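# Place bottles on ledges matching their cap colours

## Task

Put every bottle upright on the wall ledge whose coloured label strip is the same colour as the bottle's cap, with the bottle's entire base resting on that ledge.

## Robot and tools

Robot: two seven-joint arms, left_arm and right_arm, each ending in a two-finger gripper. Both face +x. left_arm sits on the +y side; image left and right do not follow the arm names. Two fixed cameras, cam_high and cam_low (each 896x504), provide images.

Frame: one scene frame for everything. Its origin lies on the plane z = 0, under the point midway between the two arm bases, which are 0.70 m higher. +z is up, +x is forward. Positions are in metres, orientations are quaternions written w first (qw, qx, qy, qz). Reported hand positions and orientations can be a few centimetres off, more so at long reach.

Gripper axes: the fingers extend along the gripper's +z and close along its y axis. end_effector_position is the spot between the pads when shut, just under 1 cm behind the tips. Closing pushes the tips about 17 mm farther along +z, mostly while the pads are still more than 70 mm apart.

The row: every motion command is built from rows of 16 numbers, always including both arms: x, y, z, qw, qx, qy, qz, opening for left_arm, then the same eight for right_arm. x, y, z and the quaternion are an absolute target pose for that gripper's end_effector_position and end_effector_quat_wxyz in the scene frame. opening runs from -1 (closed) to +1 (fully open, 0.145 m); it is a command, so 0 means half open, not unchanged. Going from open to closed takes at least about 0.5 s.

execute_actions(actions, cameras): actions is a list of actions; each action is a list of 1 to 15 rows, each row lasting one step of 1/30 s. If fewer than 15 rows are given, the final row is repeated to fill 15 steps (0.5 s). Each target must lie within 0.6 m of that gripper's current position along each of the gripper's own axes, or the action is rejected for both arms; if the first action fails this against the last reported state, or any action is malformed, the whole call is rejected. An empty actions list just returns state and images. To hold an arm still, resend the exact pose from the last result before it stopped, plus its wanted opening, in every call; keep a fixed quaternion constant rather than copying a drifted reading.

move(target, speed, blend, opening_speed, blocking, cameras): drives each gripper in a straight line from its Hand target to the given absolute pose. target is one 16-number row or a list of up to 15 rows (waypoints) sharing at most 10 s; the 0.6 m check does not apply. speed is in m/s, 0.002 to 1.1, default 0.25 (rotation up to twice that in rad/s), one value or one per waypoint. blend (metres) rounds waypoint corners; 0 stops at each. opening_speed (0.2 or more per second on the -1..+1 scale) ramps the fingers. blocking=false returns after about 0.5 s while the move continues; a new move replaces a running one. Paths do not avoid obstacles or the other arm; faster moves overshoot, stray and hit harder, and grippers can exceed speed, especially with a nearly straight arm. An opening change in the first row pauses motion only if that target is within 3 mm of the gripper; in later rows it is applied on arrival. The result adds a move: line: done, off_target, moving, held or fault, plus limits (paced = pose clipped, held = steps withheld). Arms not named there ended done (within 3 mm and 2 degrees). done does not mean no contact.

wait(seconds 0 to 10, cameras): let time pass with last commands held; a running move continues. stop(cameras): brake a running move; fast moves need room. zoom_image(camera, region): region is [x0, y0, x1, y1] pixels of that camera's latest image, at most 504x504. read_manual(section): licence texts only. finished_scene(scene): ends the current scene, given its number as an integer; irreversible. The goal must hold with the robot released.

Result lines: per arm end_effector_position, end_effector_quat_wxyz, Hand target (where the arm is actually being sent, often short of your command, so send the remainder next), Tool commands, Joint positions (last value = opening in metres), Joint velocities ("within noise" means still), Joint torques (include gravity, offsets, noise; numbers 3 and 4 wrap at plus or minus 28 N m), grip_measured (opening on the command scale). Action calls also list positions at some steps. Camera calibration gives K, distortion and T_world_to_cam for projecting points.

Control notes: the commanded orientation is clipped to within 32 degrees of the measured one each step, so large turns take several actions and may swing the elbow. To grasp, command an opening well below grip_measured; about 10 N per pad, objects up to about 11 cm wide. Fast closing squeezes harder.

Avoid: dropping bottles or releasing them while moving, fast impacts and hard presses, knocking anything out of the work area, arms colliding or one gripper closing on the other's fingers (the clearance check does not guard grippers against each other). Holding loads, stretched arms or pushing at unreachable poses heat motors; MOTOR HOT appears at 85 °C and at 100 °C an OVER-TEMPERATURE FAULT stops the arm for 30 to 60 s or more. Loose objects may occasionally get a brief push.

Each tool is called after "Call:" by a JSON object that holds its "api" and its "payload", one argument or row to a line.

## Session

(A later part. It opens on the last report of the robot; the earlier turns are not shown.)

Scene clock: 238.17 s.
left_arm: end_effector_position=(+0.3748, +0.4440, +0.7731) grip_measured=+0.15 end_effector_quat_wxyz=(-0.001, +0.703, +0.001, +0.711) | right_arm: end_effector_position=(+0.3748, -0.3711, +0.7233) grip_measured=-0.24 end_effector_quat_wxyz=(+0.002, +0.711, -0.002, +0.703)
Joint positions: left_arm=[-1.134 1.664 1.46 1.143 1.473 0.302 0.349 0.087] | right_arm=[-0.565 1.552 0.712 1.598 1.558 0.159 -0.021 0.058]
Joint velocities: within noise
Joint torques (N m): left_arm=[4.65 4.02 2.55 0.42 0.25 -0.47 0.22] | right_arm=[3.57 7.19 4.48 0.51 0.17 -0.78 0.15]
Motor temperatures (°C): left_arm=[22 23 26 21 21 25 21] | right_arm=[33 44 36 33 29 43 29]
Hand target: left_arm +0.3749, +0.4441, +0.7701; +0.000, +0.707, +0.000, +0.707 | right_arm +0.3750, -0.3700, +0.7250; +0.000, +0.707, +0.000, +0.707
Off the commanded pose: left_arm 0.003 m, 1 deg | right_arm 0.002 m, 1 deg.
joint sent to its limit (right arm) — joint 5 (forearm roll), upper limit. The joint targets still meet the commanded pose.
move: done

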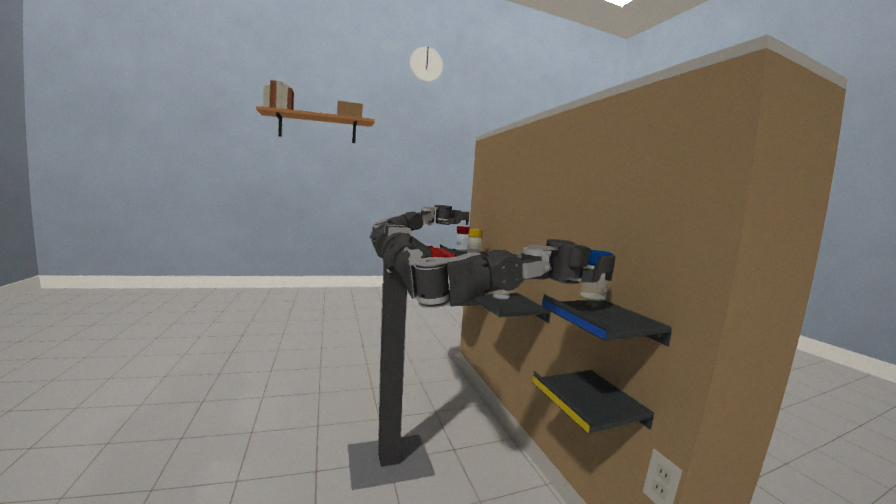

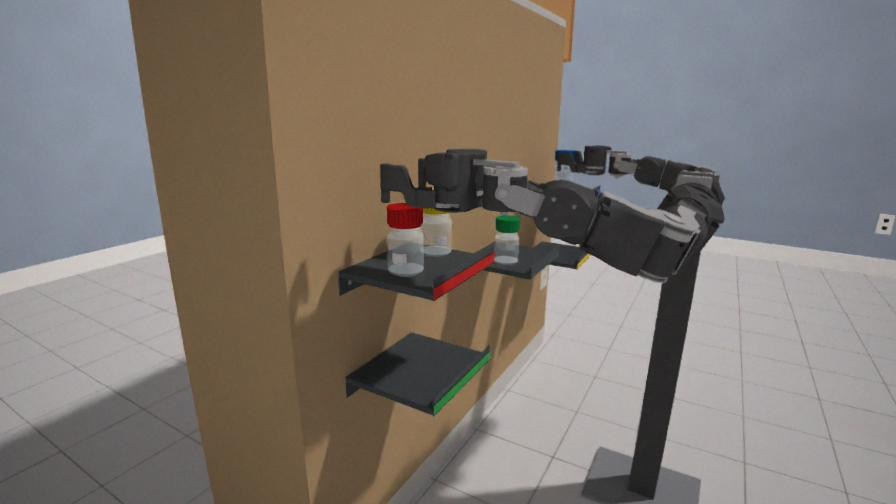

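Call:
{"api": "move", "payload": {
  "target": [
    [0.29,0.36,0.775,0,0.7071,0,0.7071,0.3,0.375,-0.37,0.715,0,0.7071,0,0.7071,-0.6],
    [0.33,0.19,0.76,0,0.7071,0,0.7071,0.3,0.375,-0.37,0.705,0,0.7071,0,0.7071,-0.6],
    [0.376,0.045,0.74,0,0.7071,0,0.7071,0.3,0.375,-0.37,0.692,0,0.7071,0,0.7071,-0.6]
  ],
  "blend": 0.02
}}

Call:
{"api": "zoom_image", "payload": {
  "camera": "cam_high",
  "region": [500, 200, 680, 360]
}}

Call:
{"api": "zoom_image", "payload": {
  "camera": "cam_low",
  "region": [430, 120, 600, 290]
}}

Scene clock: 252.77 s.
left_arm: end_effector_position=(+0.3473, +0.0753, +0.7405) grip_measured=+0.30 end_effector_quat_wxyz=(+0.227, +0.624, -0.264, +0.700) | right_arm: end_effector_position=(+0.3752, -0.3705, +0.6977) grip_measured=-0.24 end_effector_quat_wxyz=(+0.002, +0.700, -0.001, +0.714)
Joint positions: left_arm=[-1.406 2.011 1.537 2.042 1.584 0.007 -0.201 0.098] | right_arm=[-0.7 1.542 0.712 1.606 1.548 -0.005 -0.02 0.058]
Joint velocities: within noise
Joint torques (N m): left_arm=[5.89 0.73 2.47 -0.59 0.11 -0.52 0.18] | right_arm=[2.55 5.5 3.64 0.5 0.1 -0.23 0.18]
Motor temperatures (°C): left_arm=[22 23 25 21 21 25 21] | right_arm=[33 43 36 32 28 42 28]
Hand target: left_arm +0.3476, +0.0752, +0.7372; +0.228, +0.628, -0.265, +0.695 | right_arm +0.3750, -0.3700, +0.6920; +0.000, +0.707, +0.000, +0.707
Off the commanded pose: left_arm 0.042 m, 41 deg; orientation clipped | right_arm 0.006 m, 1 deg.
joint read past its limit (left arm) — joint 2 (shoulder roll), upper limit.
joint sent to its limit (left arm) — joint 1 (shoulder pitch), lower limit; joint 2 (shoulder roll), upper limit; joint 5 (forearm roll), upper limit. The joint targets are off in position and orientation.
move: off_target (left_arm, right_arm); limits=paced

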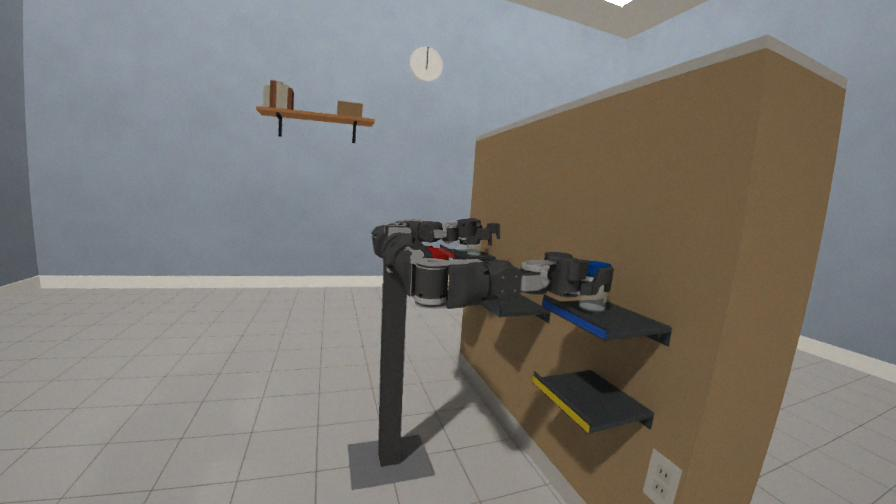

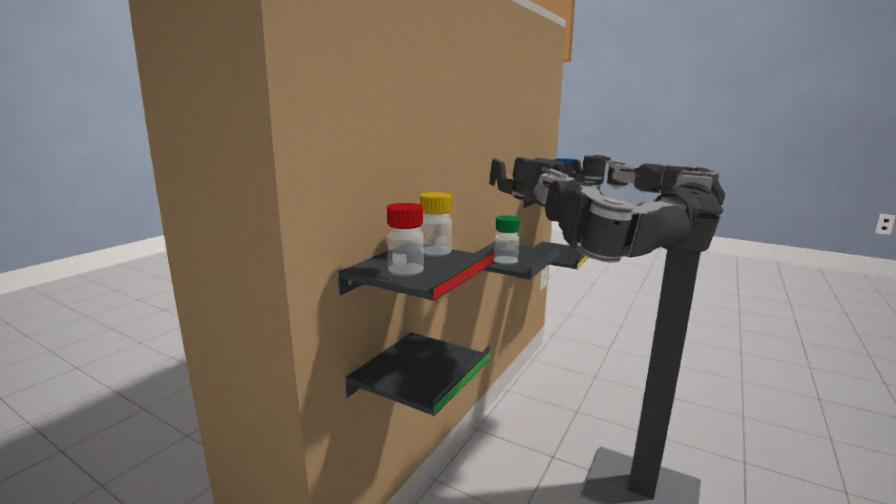

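Scaled by 2.800 from the camera's 896x504 image, which has a finer 1280x720 frame.

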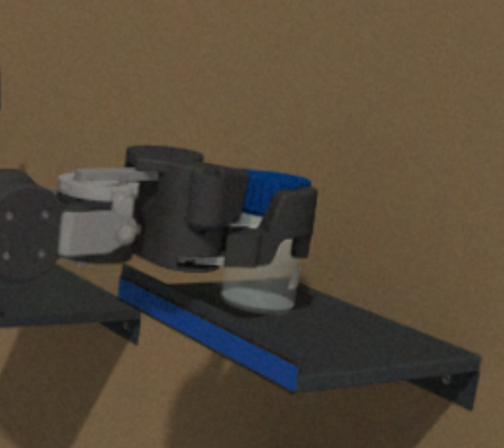

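Scaled by 2.965 from the camera's 896x504 image, which has a finer 1280x720 frame.

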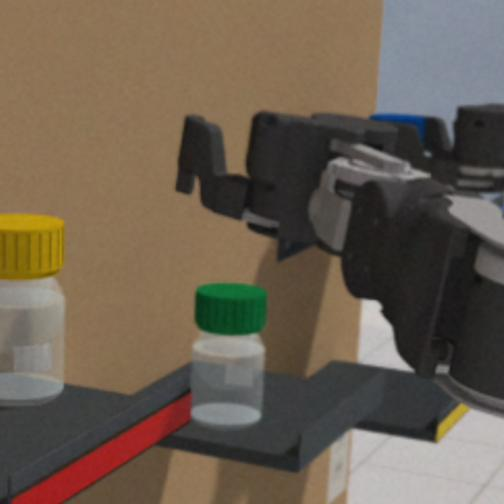

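Call:
{"api": "move", "payload": {
  "target": [
    [0.31,0.18,0.75,0.1,0.68,-0.1,0.71,0.3,0.375,-0.37,0.696,0,0.7071,0,0.7071,-0.6],
    [0.26,0.29,0.75,0,0.7071,0,0.7071,0.3,0.375,-0.37,0.697,0,0.7071,0,0.7071,0.15],
    [0.22,0.30,0.72,0,0.7071,0,0.7071,0.3,0.373,-0.37,0.77,0,0.7071,0,0.7071,0.15]
  ],
  "blend": [0.02,0,0]
}}

Call:
{"api": "zoom_image", "payload": {
  "camera": "cam_high",
  "region": [480, 240, 680, 360]
}}

Scene clock: 268.03 s.
left_arm: end_effector_position=(+0.2204, +0.3005, +0.7196) grip_measured=+0.30 end_effector_quat_wxyz=(-0.001, +0.708, +0.001, +0.706) | right_arm: end_effector_position=(+0.3736, -0.3690, +0.7696) grip_measured=+0.15 end_effector_quat_wxyz=(+0.005, +0.706, +0.011, +0.708)
Joint positions: left_arm=[-0.659 0.755 1.36 2.395 1.437 0.771 -0.03 0.098] | right_arm=[-1.013 1.601 1.339 1.556 1.559 0.325 0 0.087]
Joint velocities: within noise
Joint torques (N m): left_arm=[0.17 3.89 1.84 1.06 0.07 -0.69 0.23] | right_arm=[3.63 3.55 5.39 0.23 0.18 -0.32 -0.02]
Motor temperatures (°C): left_arm=[22 23 25 21 21 25 21] | right_arm=[33 42 36 31 28 40 28]
Hand target: left_arm +0.2200, +0.3001, +0.7199; +0.000, +0.707, +0.000, +0.707 | right_arm +0.3729, -0.3700, +0.7701; +0.005, +0.706, +0.009, +0.708
Off the commanded pose: left_arm 0.001 m, 0 deg | right_arm 0.001 m, 1 deg.
joint sent to its limit (right arm) — joint 5 (forearm roll), upper limit. The joint targets still meet the commanded pose.
move: done

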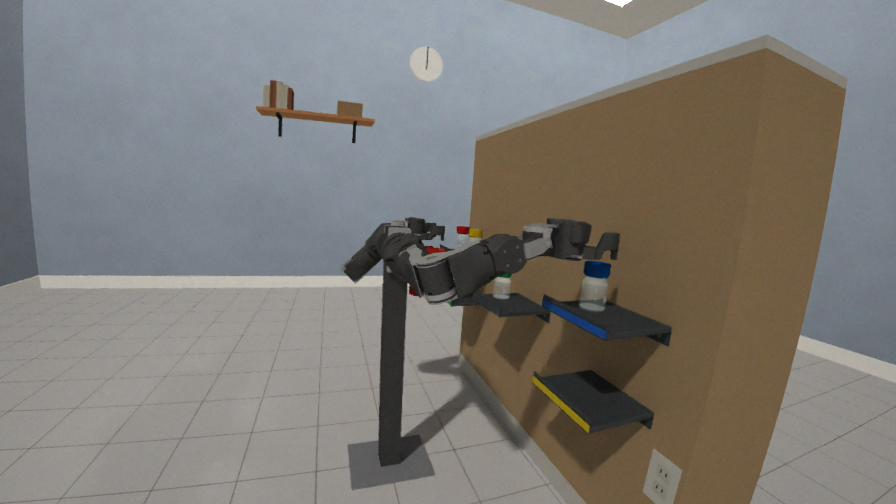

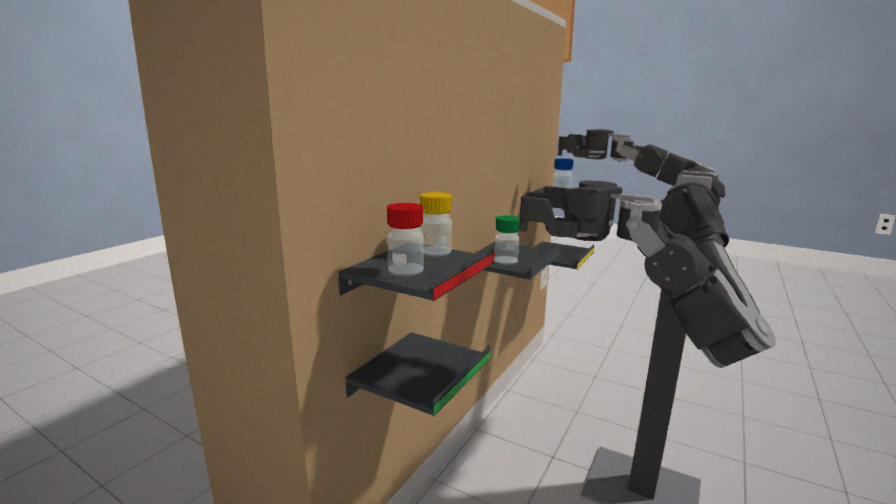

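Scaled by 2.520 from the camera's 896x504 image, which has a finer 1280x720 frame.

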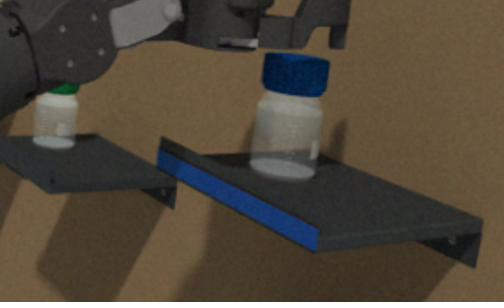

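Call:
{"api": "move", "payload": {
  "target": [
    [0.22,0.12,0.65,0,0.7071,0,0.7071,0.3,0.27,-0.30,0.78,0,0.7071,0,0.7071,0.3],
    [0.26,0.045,0.60,0,0.7071,0,0.7071,0.3,0.26,-0.30,0.76,0,0.7071,0,0.7071,0.3],
    [0.377,0.043,0.592,0,0.7071,0,0.7071,0.3,0.26,-0.30,0.76,0,0.7071,0,0.7071,0.3],
    [0.377,0.043,0.592,0,0.7071,0,0.7071,-0.55,0.26,-0.30,0.76,0,0.7071,0,0.7071,0.3]
  ],
  "blend": [0.02,0.02,0,0],
  "opening_speed": 2
}}

Call:
{"api": "zoom_image", "payload": {
  "camera": "cam_low",
  "region": [430, 180, 600, 310]
}}

Scene clock: 287.13 s.
left_arm: end_effector_position=(+0.3769, +0.0433, +0.5951) grip_measured=-0.26 end_effector_quat_wxyz=(+0.000, +0.704, +0.001, +0.710) | right_arm: end_effector_position=(+0.2608, -0.3003, +0.7596) grip_measured=+0.30 end_effector_quat_wxyz=(+0.004, +0.697, +0.009, +0.717)
Joint positions: left_arm=[0.2 -0.165 -0.424 1.856 -0.077 0.526 -0.411 0.056] | right_arm=[-0.436 1.06 1.179 2.258 1.559 0.784 -0.264 0.098]
Joint velocities: within noise
Joint torques (N m): left_arm=[5.08 -2.41 -0.79 3.89 -0.01 -0.65 0.08] | right_arm=[1.12 4.92 3.63 0.4 0.02 -0.37 0.15]
Motor temperatures (°C): left_arm=[21 23 24 21 21 25 21] | right_arm=[32 41 36 30 27 39 27]
Hand target: left_arm +0.3770, +0.0430, +0.5920; +0.000, +0.707, +0.000, +0.707 | right_arm +0.2601, -0.3002, +0.7598; +0.003, +0.697, +0.010, +0.717
Off the commanded pose: left_arm 0.003 m, 0 deg | right_arm 0.001 m, 2 deg.
joint read past its limit (left arm) — joint 2 (shoulder roll), lower limit.
joint sent to its limit (left arm) — joint 2 (shoulder roll), lower limit. The joint targets still meet the commanded pose.
joint sent to its limit (right arm) — joint 5 (forearm roll), upper limit; joint 6 (wrist pitch), upper limit. The joint targets still meet the commanded pose.
move: done; limits=paced

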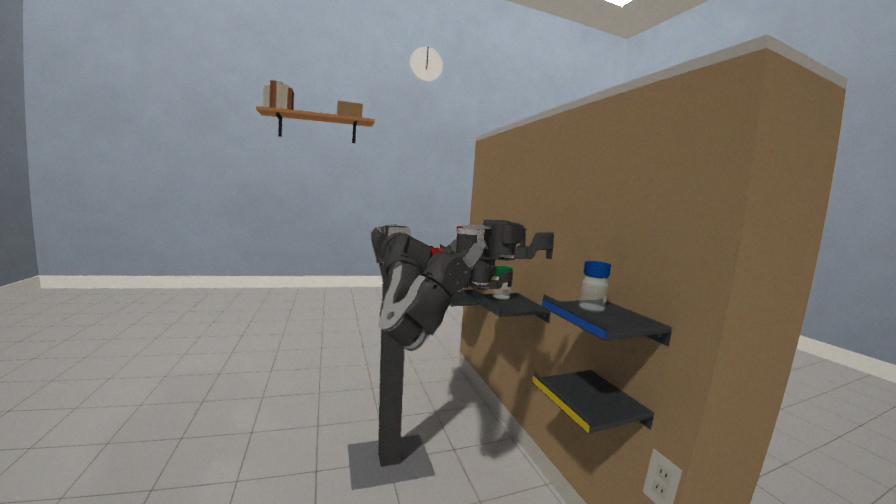

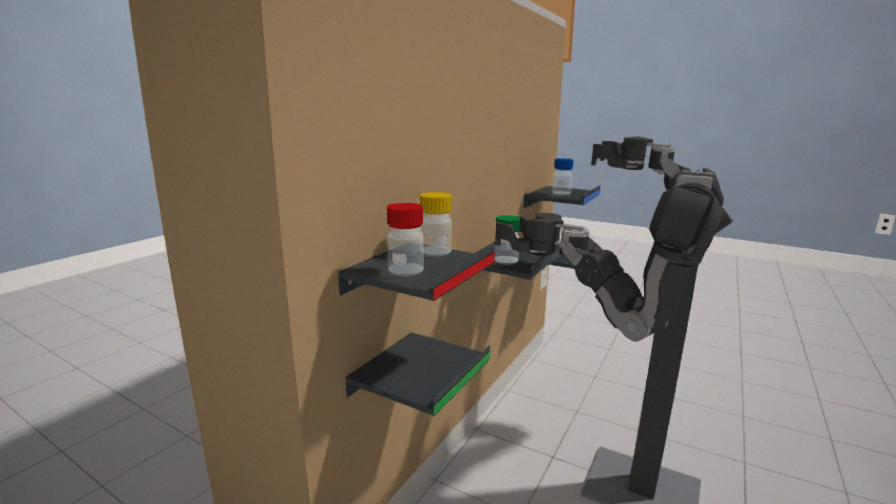

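Scaled by 2.965 from the camera's 896x504 image, which has a finer 1280x720 frame.

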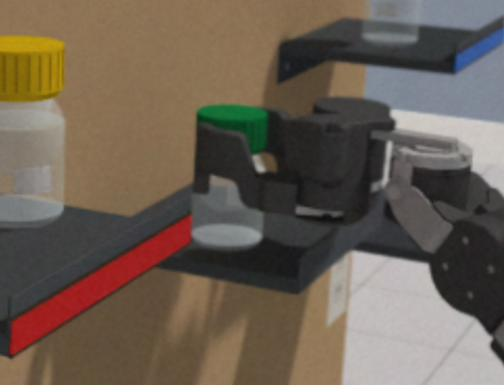

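Call:
{"api": "move", "payload": {
  "target": [
    [0.377,0.045,0.66,0,0.7071,0,0.7071,-0.6,0.26,-0.30,0.76,0,0.7071,0,0.7071,0.3],
    [0.33,0.20,0.65,0,0.7071,0,0.7071,-0.6,0.26,-0.30,0.76,0,0.7071,0,0.7071,0.3],
    [0.32,0.205,0.535,0,0.7071,0,0.7071,-0.6,0.26,-0.30,0.76,0,0.7071,0,0.7071,0.3]
  ],
  "blend": [0.03,0.03,0]
}}

Scene clock: 299.63 s.
left_arm: end_effector_position=(+0.3197, +0.2061, +0.5328) grip_measured=-0.26 end_effector_quat_wxyz=(-0.002, +0.711, +0.002, +0.703) | right_arm: end_effector_position=(+0.2608, -0.3003, +0.7596) grip_measured=+0.30 end_effector_quat_wxyz=(+0.004, +0.697, +0.009, +0.717)
Joint positions: left_arm=[-0.271 0.431 -0.003 2.025 0.421 0.154 -0.195 0.056] | right_arm=[-0.436 1.06 1.179 2.258 1.559 0.784 -0.264 0.098]
Joint velocities: within noise
Joint torques (N m): left_arm=[3.47 2.62 0.7 5.29 -0.04 -0.97 0.21] | right_arm=[1.02 4.84 3.66 0.43 0.01 -0.37 0.16]
Motor temperatures (°C): left_arm=[22 23 24 21 21 25 21] | right_arm=[31 40 35 29 27 38 26]
Hand target: left_arm +0.3200, +0.2050, +0.5350; +0.000, +0.707, +0.000, +0.707 | right_arm +0.2601, -0.3002, +0.7598; +0.003, +0.697, +0.010, +0.717
Off the commanded pose: left_arm 0.003 m, 1 deg | right_arm 0.001 m, 2 deg.
joint sent to its limit (right arm) — joint 5 (forearm roll), upper limit; joint 6 (wrist pitch), upper limit. The joint targets still meet the commanded pose.
move: done

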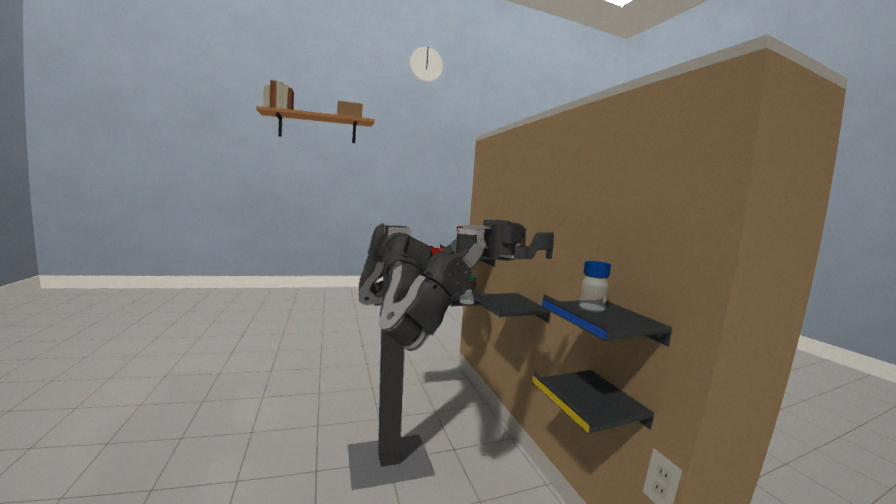

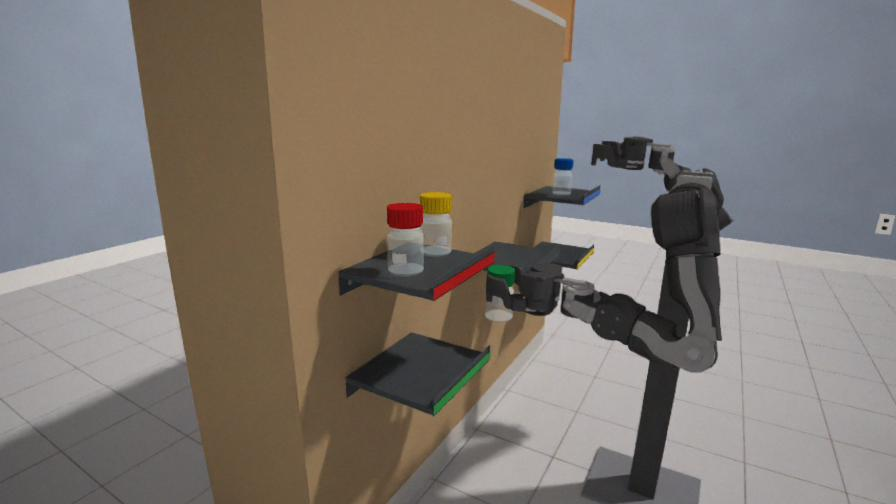

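Call:
{"api": "move", "payload": {
  "target": [
    [0.35,0.25,0.532,0,0.7071,0,0.7071,-0.6,0.26,-0.30,0.76,0,0.7071,0,0.7071,0.3],
    [0.377,0.36,0.528,0,0.7071,0,0.7071,-0.6,0.26,-0.30,0.76,0,0.7071,0,0.7071,0.3],
    [0.377,0.37,0.510,0,0.7071,0,0.7071,-0.6,0.26,-0.30,0.76,0,0.7071,0,0.7071,0.3],
    [0.377,0.37,0.495,0,0.7071,0,0.7071,-0.6,0.26,-0.30,0.76,0,0.7071,0,0.7071,0.3]
  ],
  "blend": [0.02,0.01,0,0],
  "speed": [0.2,0.2,0.1,0.06]
}}

Call:
{"api": "zoom_image", "payload": {
  "camera": "cam_low",
  "region": [370, 260, 520, 410]
}}

Scene clock: 311.73 s.
left_arm: end_effector_position=(+0.3782, +0.3714, +0.5057) grip_measured=-0.26 end_effector_quat_wxyz=(-0.003, +0.694, -0.001, +0.720) | right_arm: end_effector_position=(+0.2608, -0.3003, +0.7596) grip_measured=+0.30 end_effector_quat_wxyz=(+0.004, +0.697, +0.009, +0.717)
Joint positions: left_arm=[0.086 0.71 0.127 1.169 0.702 -0.178 0.352 0.056] | right_arm=[-0.436 1.06 1.179 2.258 1.559 0.784 -0.264 0.098]
Joint velocities: within noise
Joint torques (N m): left_arm=[4 5.87 0.35 2.51 0.13 -0.07 0.11] | right_arm=[1.04 4.95 3.64 0.4 0.04 -0.36 0.17]
Motor temperatures (°C): left_arm=[22 23 24 22 21 25 21] | right_arm=[31 40 35 29 26 37 26]
Hand target: left_arm +0.3767, +0.3700, +0.4950; +0.000, +0.707, +0.000, +0.707 | right_arm +0.2601, -0.3002, +0.7598; +0.003, +0.697, +0.010, +0.717
Off the commanded pose: left_arm 0.011 m, 2 deg | right_arm 0.001 m, 2 deg.
joint sent to its limit (right arm) — joint 5 (forearm roll), upper limit; joint 6 (wrist pitch), upper limit. The joint targets still meet the commanded pose.
move: off_target (left_arm)

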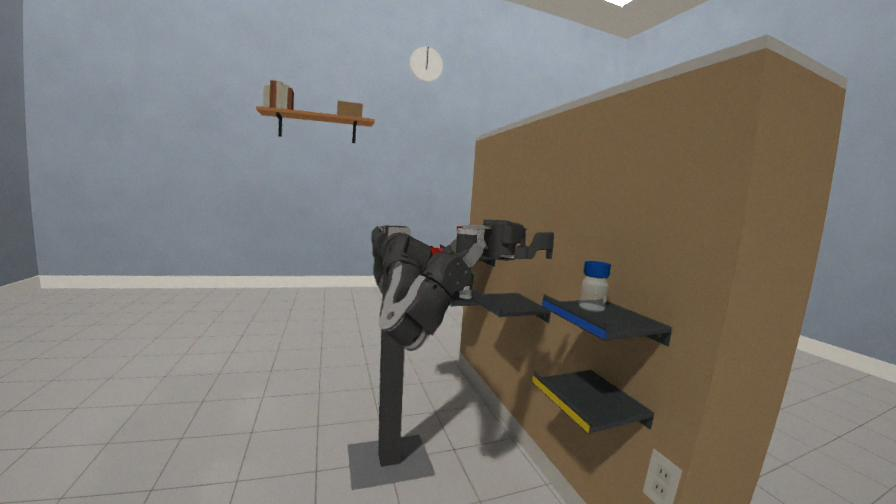

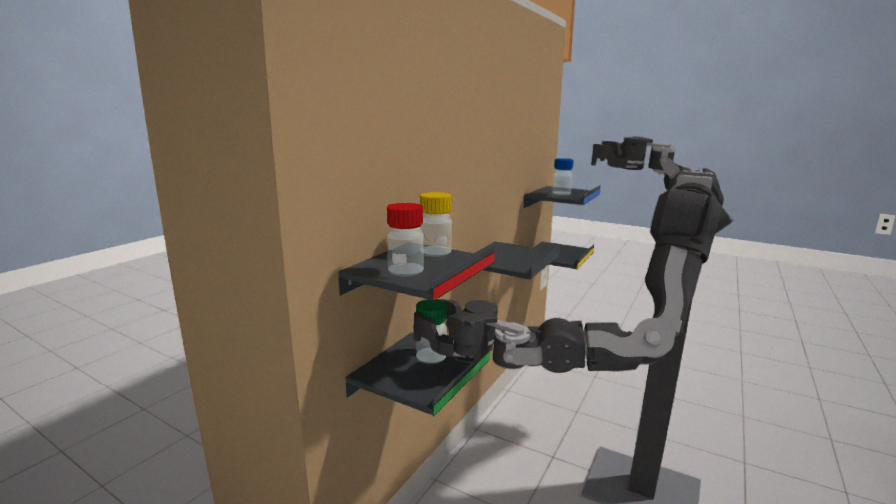

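Scaled by 3.360 from the camera's 896x504 image, which has a finer 1280x720 frame.

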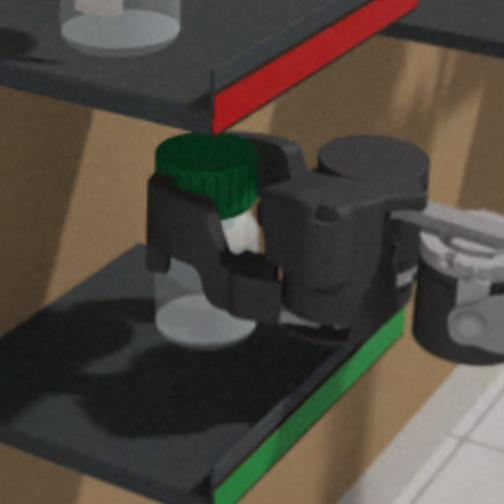

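Call:
{"api": "move", "payload": {
  "target": [
    [0.378,0.371,0.505,0,0.7,0,0.714,-0.6,0.26,-0.30,0.76,0,0.7071,0,0.7071,0.3],
    [0.378,0.371,0.506,0,0.7,0,0.714,0.25,0.26,-0.30,0.76,0,0.7071,0,0.7071,0.3],
    [0.24,0.35,0.52,0,0.7071,0,0.7071,0.2,0.26,-0.30,0.76,0,0.7071,0,0.7071,0.3],
    [0.235,0.33,0.70,0,0.7071,0,0.7071,0.2,0.26,-0.30,0.76,0,0.7071,0,0.7071,0.3],
    [0.35,0.343,0.705,0,0.7071,0,0.7071,0.2,0.26,-0.30,0.76,0,0.7071,0,0.7071,0.3]
  ],
  "blend": [0,0,0.03,0.03,0],
  "speed": [0.1,0.1,0.2,0.3,0.2]
}}

Call:
{"api": "zoom_image", "payload": {
  "camera": "cam_low",
  "region": [350, 160, 550, 410]
}}

Scene clock: 333.23 s.
left_arm: end_effector_position=(+0.3504, +0.3413, +0.7080) grip_measured=+0.20 end_effector_quat_wxyz=(+0.001, +0.705, -0.005, +0.709) | right_arm: end_effector_position=(+0.2608, -0.3003, +0.7596) grip_measured=+0.30 end_effector_quat_wxyz=(+0.004, +0.697, +0.009, +0.717)
Joint positions: left_arm=[-0.758 1.411 0.908 1.829 1.488 0.162 -0.124 0.09] | right_arm=[-0.436 1.06 1.179 2.258 1.559 0.784 -0.264 0.098]
Joint velocities: within noise
Joint torques (N m): left_arm=[3.39 4.6 2.7 0.75 0.13 -0.7 -0.05] | right_arm=[1.04 4.79 3.56 0.36 0.01 -0.39 0.14]
Motor temperatures (°C): left_arm=[22 24 23 22 21 25 21] | right_arm=[30 39 34 28 26 35 25]
Hand target: left_arm +0.3500, +0.3429, +0.7051; +0.000, +0.707, +0.000, +0.707 | right_arm +0.2601, -0.3002, +0.7598; +0.003, +0.697, +0.010, +0.717
Off the commanded pose: left_arm 0.004 m, 1 deg | right_arm 0.001 m, 2 deg.
joint sent to its limit (right arm) — joint 5 (forearm roll), upper limit; joint 6 (wrist pitch), upper limit. The joint targets still meet the commanded pose.
move: off_target (left_arm); blend cut to 0 m at target 3

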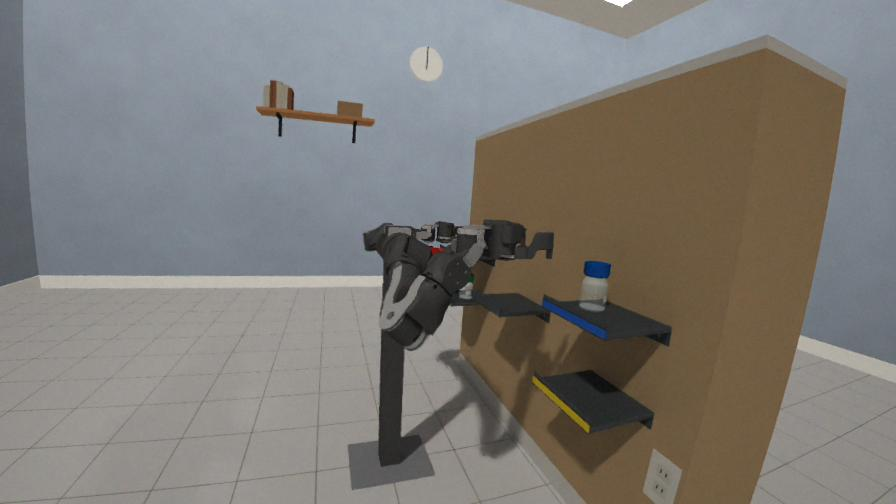

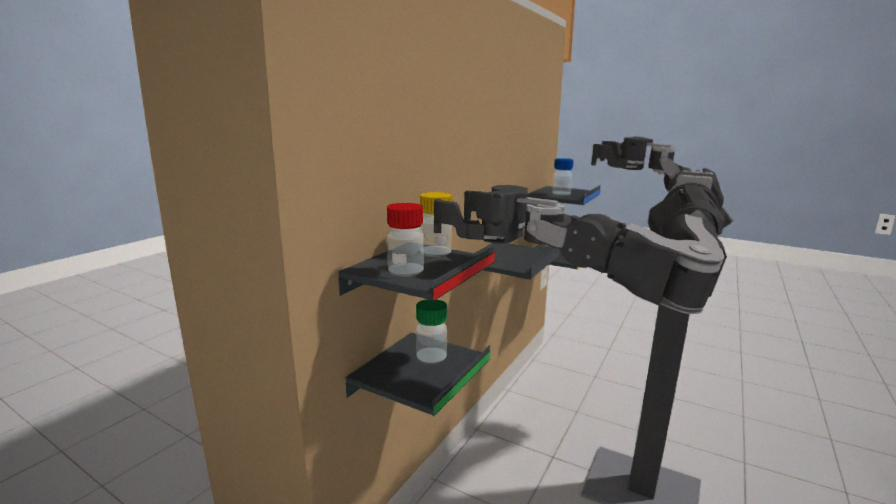

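Scaled by 2.016 from the camera's 896x504 image, which has a finer 1280x720 frame.

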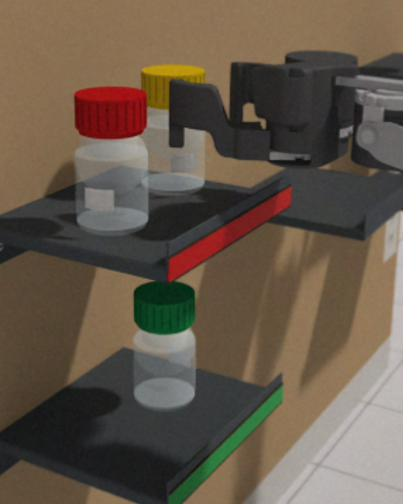

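Call:
{"api": "move", "payload": {
  "target": [
    [0.381,0.343,0.702,0,0.7071,0,0.7071,0.2,0.26,-0.30,0.76,0,0.7071,0,0.7071,0.3],
    [0.381,0.343,0.702,0,0.7071,0,0.7071,-0.55,0.26,-0.30,0.76,0,0.7071,0,0.7071,0.3],
    [0.378,0.34,0.755,0,0.7071,0,0.7071,-0.6,0.26,-0.30,0.76,0,0.7071,0,0.7071,0.3],
    [0.285,0.30,0.765,0,0.7071,0,0.7071,-0.6,0.26,-0.30,0.76,0,0.7071,0,0.7071,0.3]
  ],
  "blend": [0,0,0.02,0],
  "speed": 0.2,
  "opening_speed": 2
}}

Scene clock: 346.07 s.
left_arm: end_effector_position=(+0.2853, +0.2994, +0.7653) grip_measured=-0.27 end_effector_quat_wxyz=(-0.001, +0.705, -0.005, +0.709) | right_arm: end_effector_position=(+0.2608, -0.3003, +0.7596) grip_measured=+0.30 end_effector_quat_wxyz=(+0.004, +0.697, +0.009, +0.717)
Joint positions: left_arm=[-0.238 1.162 0.955 2.176 1.584 0.781 -0.355 0.055] | right_arm=[-0.436 1.06 1.179 2.258 1.559 0.784 -0.264 0.098]
Joint velocities: within noise
Joint torques (N m): left_arm=[3.55 5.21 1.84 0.35 0.05 -0.58 -0.02] | right_arm=[1.07 4.81 3.58 0.43 0.02 -0.35 0.15]
Motor temperatures (°C): left_arm=[22 24 24 21 21 25 21] | right_arm=[30 38 34 28 25 35 25]
Hand target: left_arm +0.2851, +0.3001, +0.7648; -0.001, +0.705, -0.002, +0.709 | right_arm +0.2601, -0.3002, +0.7598; +0.003, +0.697, +0.010, +0.717
Off the commanded pose: left_arm 0.001 m, 1 deg | right_arm 0.001 m, 2 deg.
joint sent to its limit (left arm) — joint 5 (forearm roll), upper limit; joint 6 (wrist pitch), upper limit. The joint targets still meet the commanded pose.
joint sent to its limit (right arm) — joint 5 (forearm roll), upper limit; joint 6 (wrist pitch), upper limit. The joint targets still meet the commanded pose.
move: done; blend cut to 0 m at target 3

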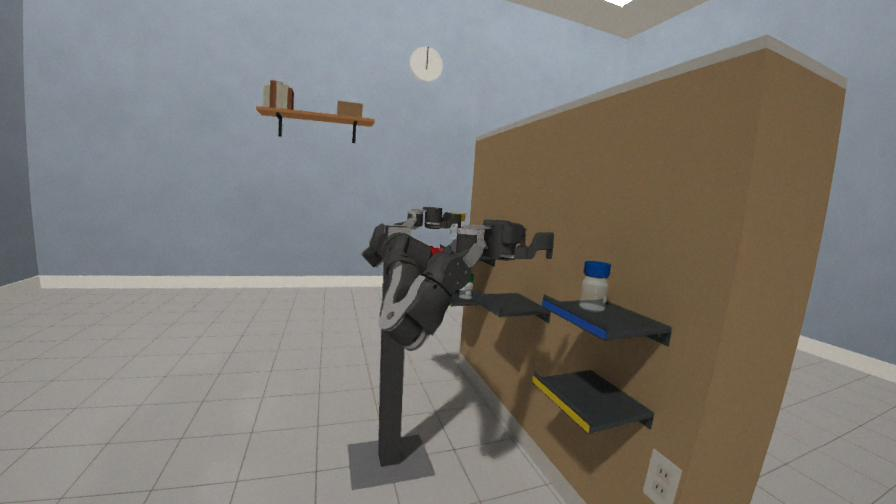

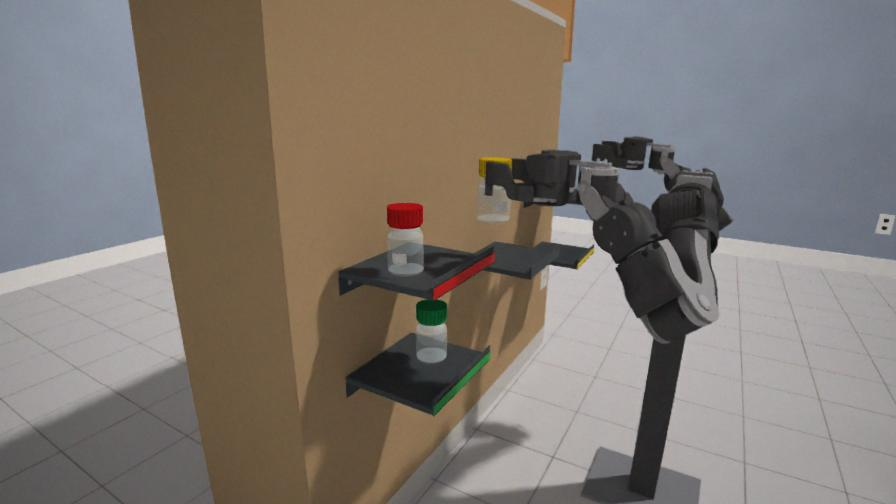

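Call:
{"api": "move", "payload": {
  "target": [
    [0.335,0.19,0.745,0,0.7071,0,0.7071,-0.6,0.26,-0.30,0.76,0,0.7071,0,0.7071,0.3],
    [0.37,0.05,0.68,0,0.7071,0,0.7071,-0.6,0.26,-0.30,0.76,0,0.7071,0,0.7071,0.3],
    [0.38,0.025,0.615,0,0.7071,0,0.7071,-0.6,0.26,-0.30,0.76,0,0.7071,0,0.7071,0.3],
    [0.38,0.025,0.588,0,0.7071,0,0.7071,-0.6,0.26,-0.30,0.76,0,0.7071,0,0.7071,0.3]
  ],
  "blend": [0.02,0.03,0,0],
  "speed": [0.25,0.25,0.2,0.06]
}}

Call:
{"api": "zoom_image", "payload": {
  "camera": "cam_low",
  "region": [430, 180, 600, 310]
}}

Scene clock: 361.97 s.
left_arm: end_effector_position=(+0.3796, +0.0252, +0.5979) grip_measured=-0.27 end_effector_quat_wxyz=(+0.000, +0.695, +0.003, +0.719) | right_arm: end_effector_position=(+0.2608, -0.3003, +0.7596) grip_measured=+0.30 end_effector_quat_wxyz=(+0.004, +0.697, +0.009, +0.717)
Joint positions: left_arm=[0.751 0.315 -1.145 1.791 0.793 0.212 -1.212 0.055] | right_arm=[-0.436 1.06 1.179 2.258 1.559 0.784 -0.264 0.098]
Joint velocities: within noise
Joint torques (N m): left_arm=[5.05 -0.44 1.94 1.84 0.21 -0.23 0.29] | right_arm=[0.99 4.84 3.62 0.49 0.02 -0.35 0.17]
Motor temperatures (°C): left_arm=[22 24 24 21 21 25 21] | right_arm=[29 38 34 27 25 34 24]
Hand target: left_arm +0.3798, +0.0250, +0.5882; +0.000, +0.707, +0.000, +0.707 | right_arm +0.2601, -0.3002, +0.7598; +0.003, +0.697, +0.010, +0.717
Off the commanded pose: left_arm 0.010 m, 2 deg | right_arm 0.001 m, 2 deg.
joint sent to its limit (right arm) — joint 5 (forearm roll), upper limit; joint 6 (wrist pitch), upper limit. The joint targets still meet the commanded pose.
move: off_target (left_arm)

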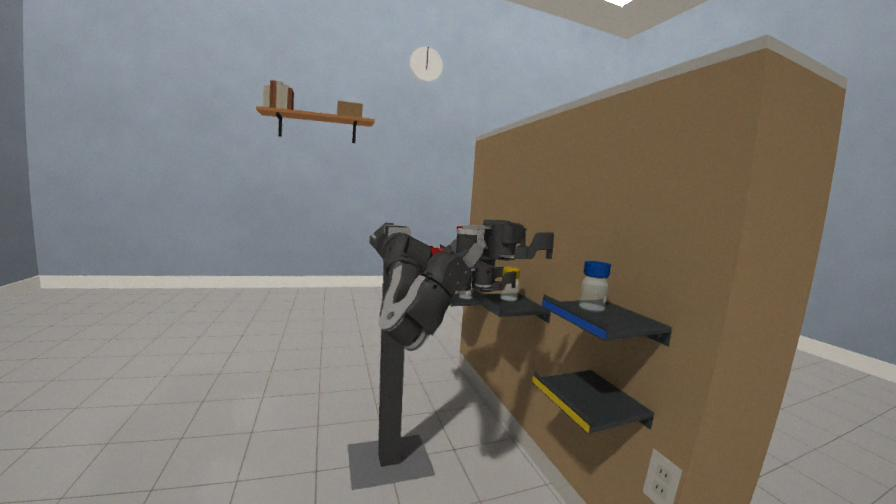

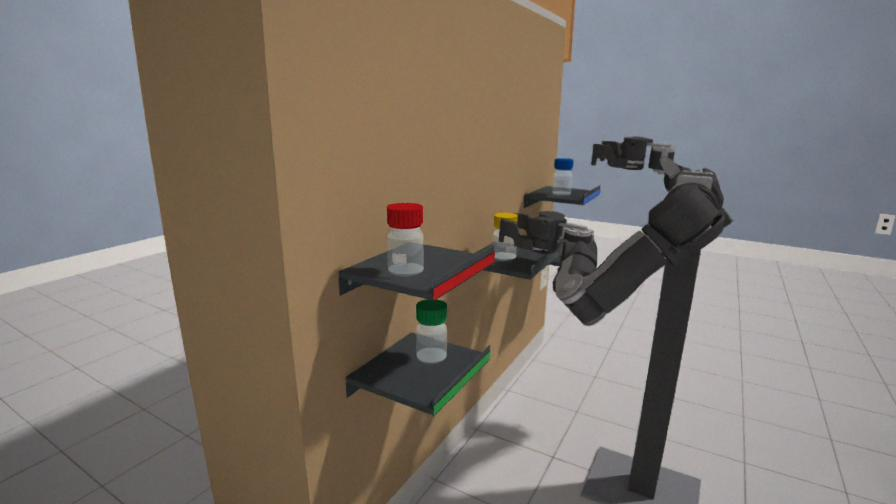

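Scaled by 2.965 from the camera's 896x504 image, which has a finer 1280x720 frame.

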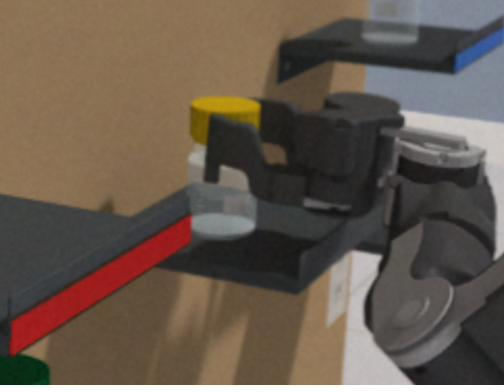

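Call:
{"api": "move", "payload": {
  "target": [
    [0.38,0.025,0.596,0,0.7,0,0.714,-0.6,0.26,-0.30,0.76,0,0.7071,0,0.7071,0.3],
    [0.38,0.025,0.597,0,0.7,0,0.714,0.25,0.27,-0.29,0.76,0,0.7071,0,0.7071,0.3],
    [0.375,0.03,0.71,0,0.7071,0,0.7071,0.25,0.30,-0.24,0.75,0,0.7071,0,0.7071,0.3],
    [0.335,0.19,0.76,0,0.7071,0,0.7071,0.25,0.33,-0.20,0.74,0,0.7071,0,0.7071,0.3],
    [0.28,0.30,0.76,0,0.7071,0,0.7071,0.25,0.355,-0.09,0.71,0,0.7071,0,0.7071,0.3]
  ],
  "blend": [0,0,0.03,0.03,0],
  "speed": [0.1,0.1,0.2,0.25,0.25]
}}

Call:
{"api": "zoom_image", "payload": {
  "camera": "cam_high",
  "region": [450, 210, 600, 330]
}}

Scene clock: 381.40 s.
left_arm: end_effector_position=(+0.2800, +0.3007, +0.7604) grip_measured=+0.25 end_effector_quat_wxyz=(-0.003, +0.706, +0.001, +0.708) | right_arm: end_effector_position=(+0.3546, -0.0886, +0.7095) grip_measured=+0.30 end_effector_quat_wxyz=(-0.001, +0.708, +0.004, +0.707)
Joint positions: left_arm=[-0.292 1.133 1.005 2.201 1.584 0.781 -0.355 0.094] | right_arm=[0.845 0.419 -0.689 2.178 1.2 0.751 -1.302 0.098]
Joint velocities: within noise
Joint torques (N m): left_arm=[2.6 5.92 2.04 0.27 0.05 -0.57 0.23] | right_arm=[5.42 -0.12 3.06 1.35 -0.41 -0.17 -0.14]
Motor temperatures (°C): left_arm=[22 23 24 21 21 25 21] | right_arm=[29 37 33 27 25 33 24]
Hand target: left_arm +0.2800, +0.2999, +0.7600; +0.000, +0.707, -0.001, +0.708 | right_arm +0.3550, -0.0900, +0.7099; +0.000, +0.707, +0.000, +0.707
Off the commanded pose: left_arm 0.001 m, 0 deg | right_arm 0.002 m, 1 deg.
joint sent to its limit (left arm) — joint 5 (forearm roll), upper limit; joint 6 (wrist pitch), upper limit. The joint targets still meet the commanded pose.
move: done

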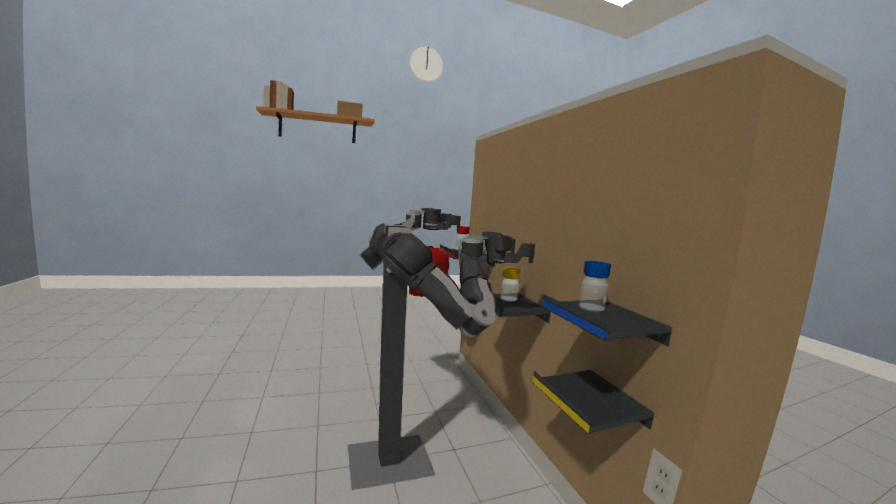

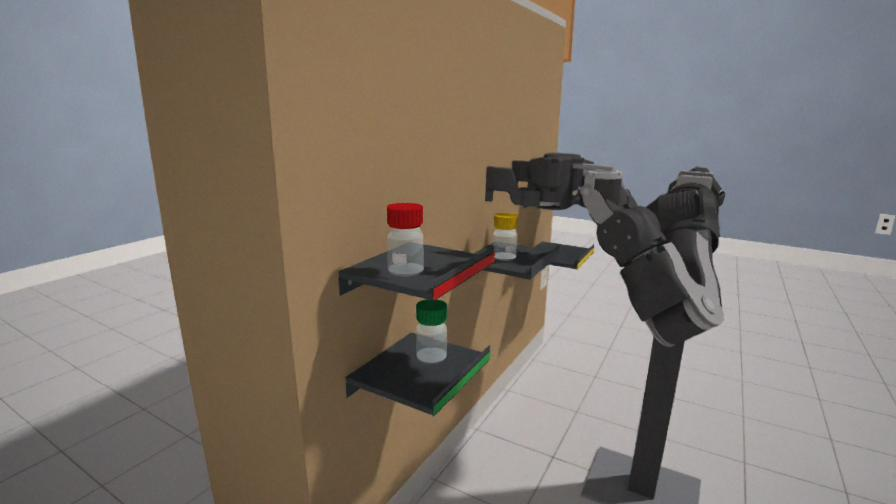

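Scaled by 3.360 from the camera's 896x504 image, which has a finer 1280x720 frame.

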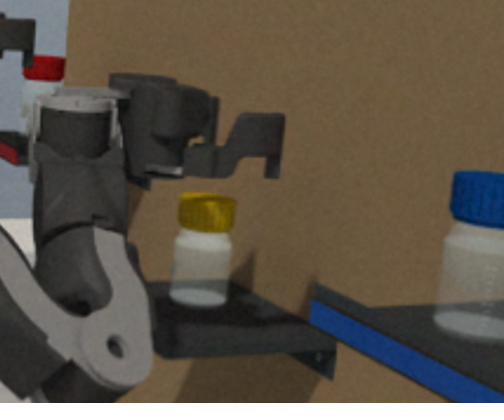

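Call:
{"api": "move", "payload": {
  "target": [
    [0.28,0.30,0.76,0,0.7071,0,0.7071,0.25,0.37,0.02,0.70,0,0.7071,0,0.7071,0.3],
    [0.28,0.30,0.76,0,0.7071,0,0.7071,0.25,0.379,0.025,0.597,0,0.7071,0,0.7071,0.3],
    [0.28,0.30,0.76,0,0.7071,0,0.7071,0.25,0.379,0.025,0.597,0,0.7071,0,0.7071,-0.55],
    [0.28,0.30,0.76,0,0.7071,0,0.7071,0.25,0.379,0.02,0.66,0,0.7071,0,0.7071,-0.6],
    [0.28,0.30,0.76,0,0.7071,0,0.7071,0.25,0.335,-0.195,0.66,0,0.7071,0,0.7071,-0.6]
  ],
  "blend": [0.02,0,0,0.03,0],
  "speed": [0.25,0.2,0.2,0.25,0.2],
  "opening_speed": 2
}}

Scene clock: 397.23 s.
left_arm: end_effector_position=(+0.2800, +0.3007, +0.7604) grip_measured=+0.25 end_effector_quat_wxyz=(-0.003, +0.706, +0.001, +0.708) | right_arm: end_effector_position=(+0.3349, -0.1956, +0.6572) grip_measured=-0.26 end_effector_quat_wxyz=(+0.003, +0.712, +0.000, +0.702)
Joint positions: left_arm=[-0.292 1.133 1.005 2.201 1.584 0.781 -0.355 0.094] | right_arm=[0.493 1.222 -0.607 2.288 1.289 0.148 -0.887 0.056]
Joint velocities: within noise
Joint torques (N m): left_arm=[2.6 5.95 2.06 0.25 0.06 -0.58 0.23] | right_arm=[3.68 3.63 4.16 1.58 -0.53 -0.55 0.15]
Motor temperatures (°C): left_arm=[22 24 24 21 21 25 21] | right_arm=[30 36 33 27 25 32 24]
Hand target: left_arm +0.2800, +0.2999, +0.7600; +0.000, +0.707, -0.001, +0.708 | right_arm +0.3350, -0.1950, +0.6600; +0.000, +0.707, +0.000, +0.707
Off the commanded pose: left_arm 0.001 m, 0 deg | right_arm 0.003 m, 1 deg.
joint sent to its limit (left arm) — joint 5 (forearm roll), upper limit; joint 6 (wrist pitch), upper limit. The joint targets still meet the commanded pose.
move: done; blend cut to 0 m at target 4

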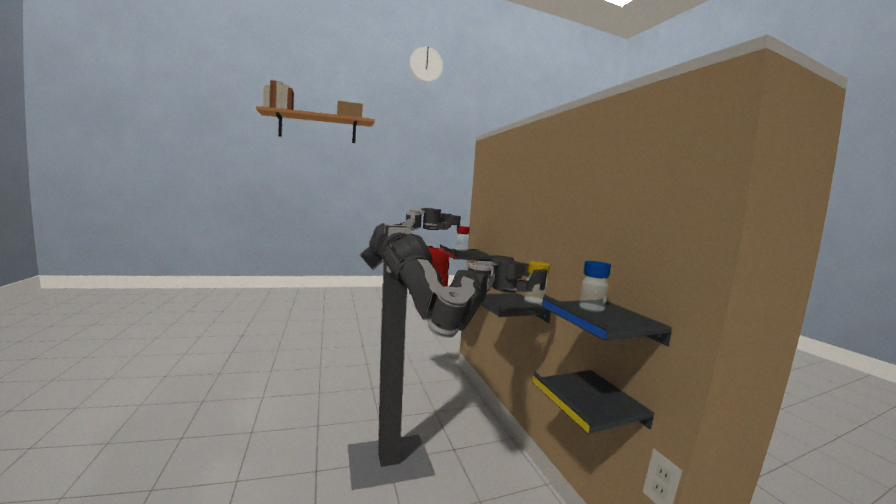

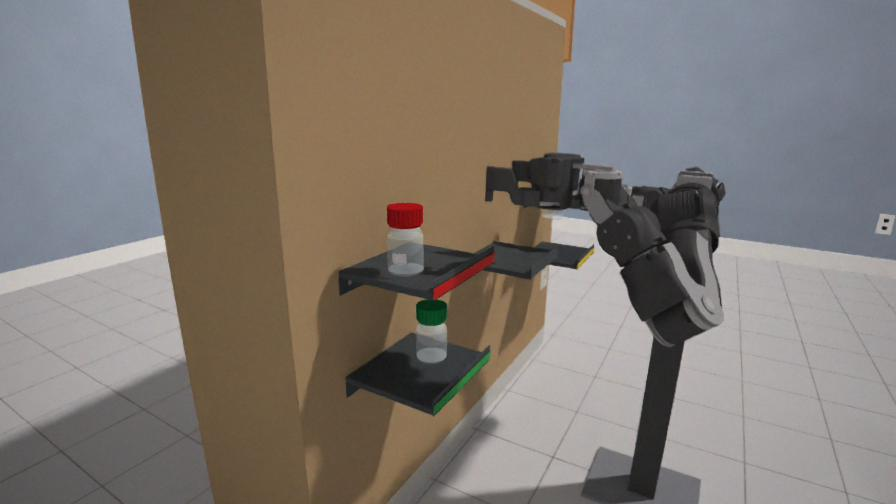

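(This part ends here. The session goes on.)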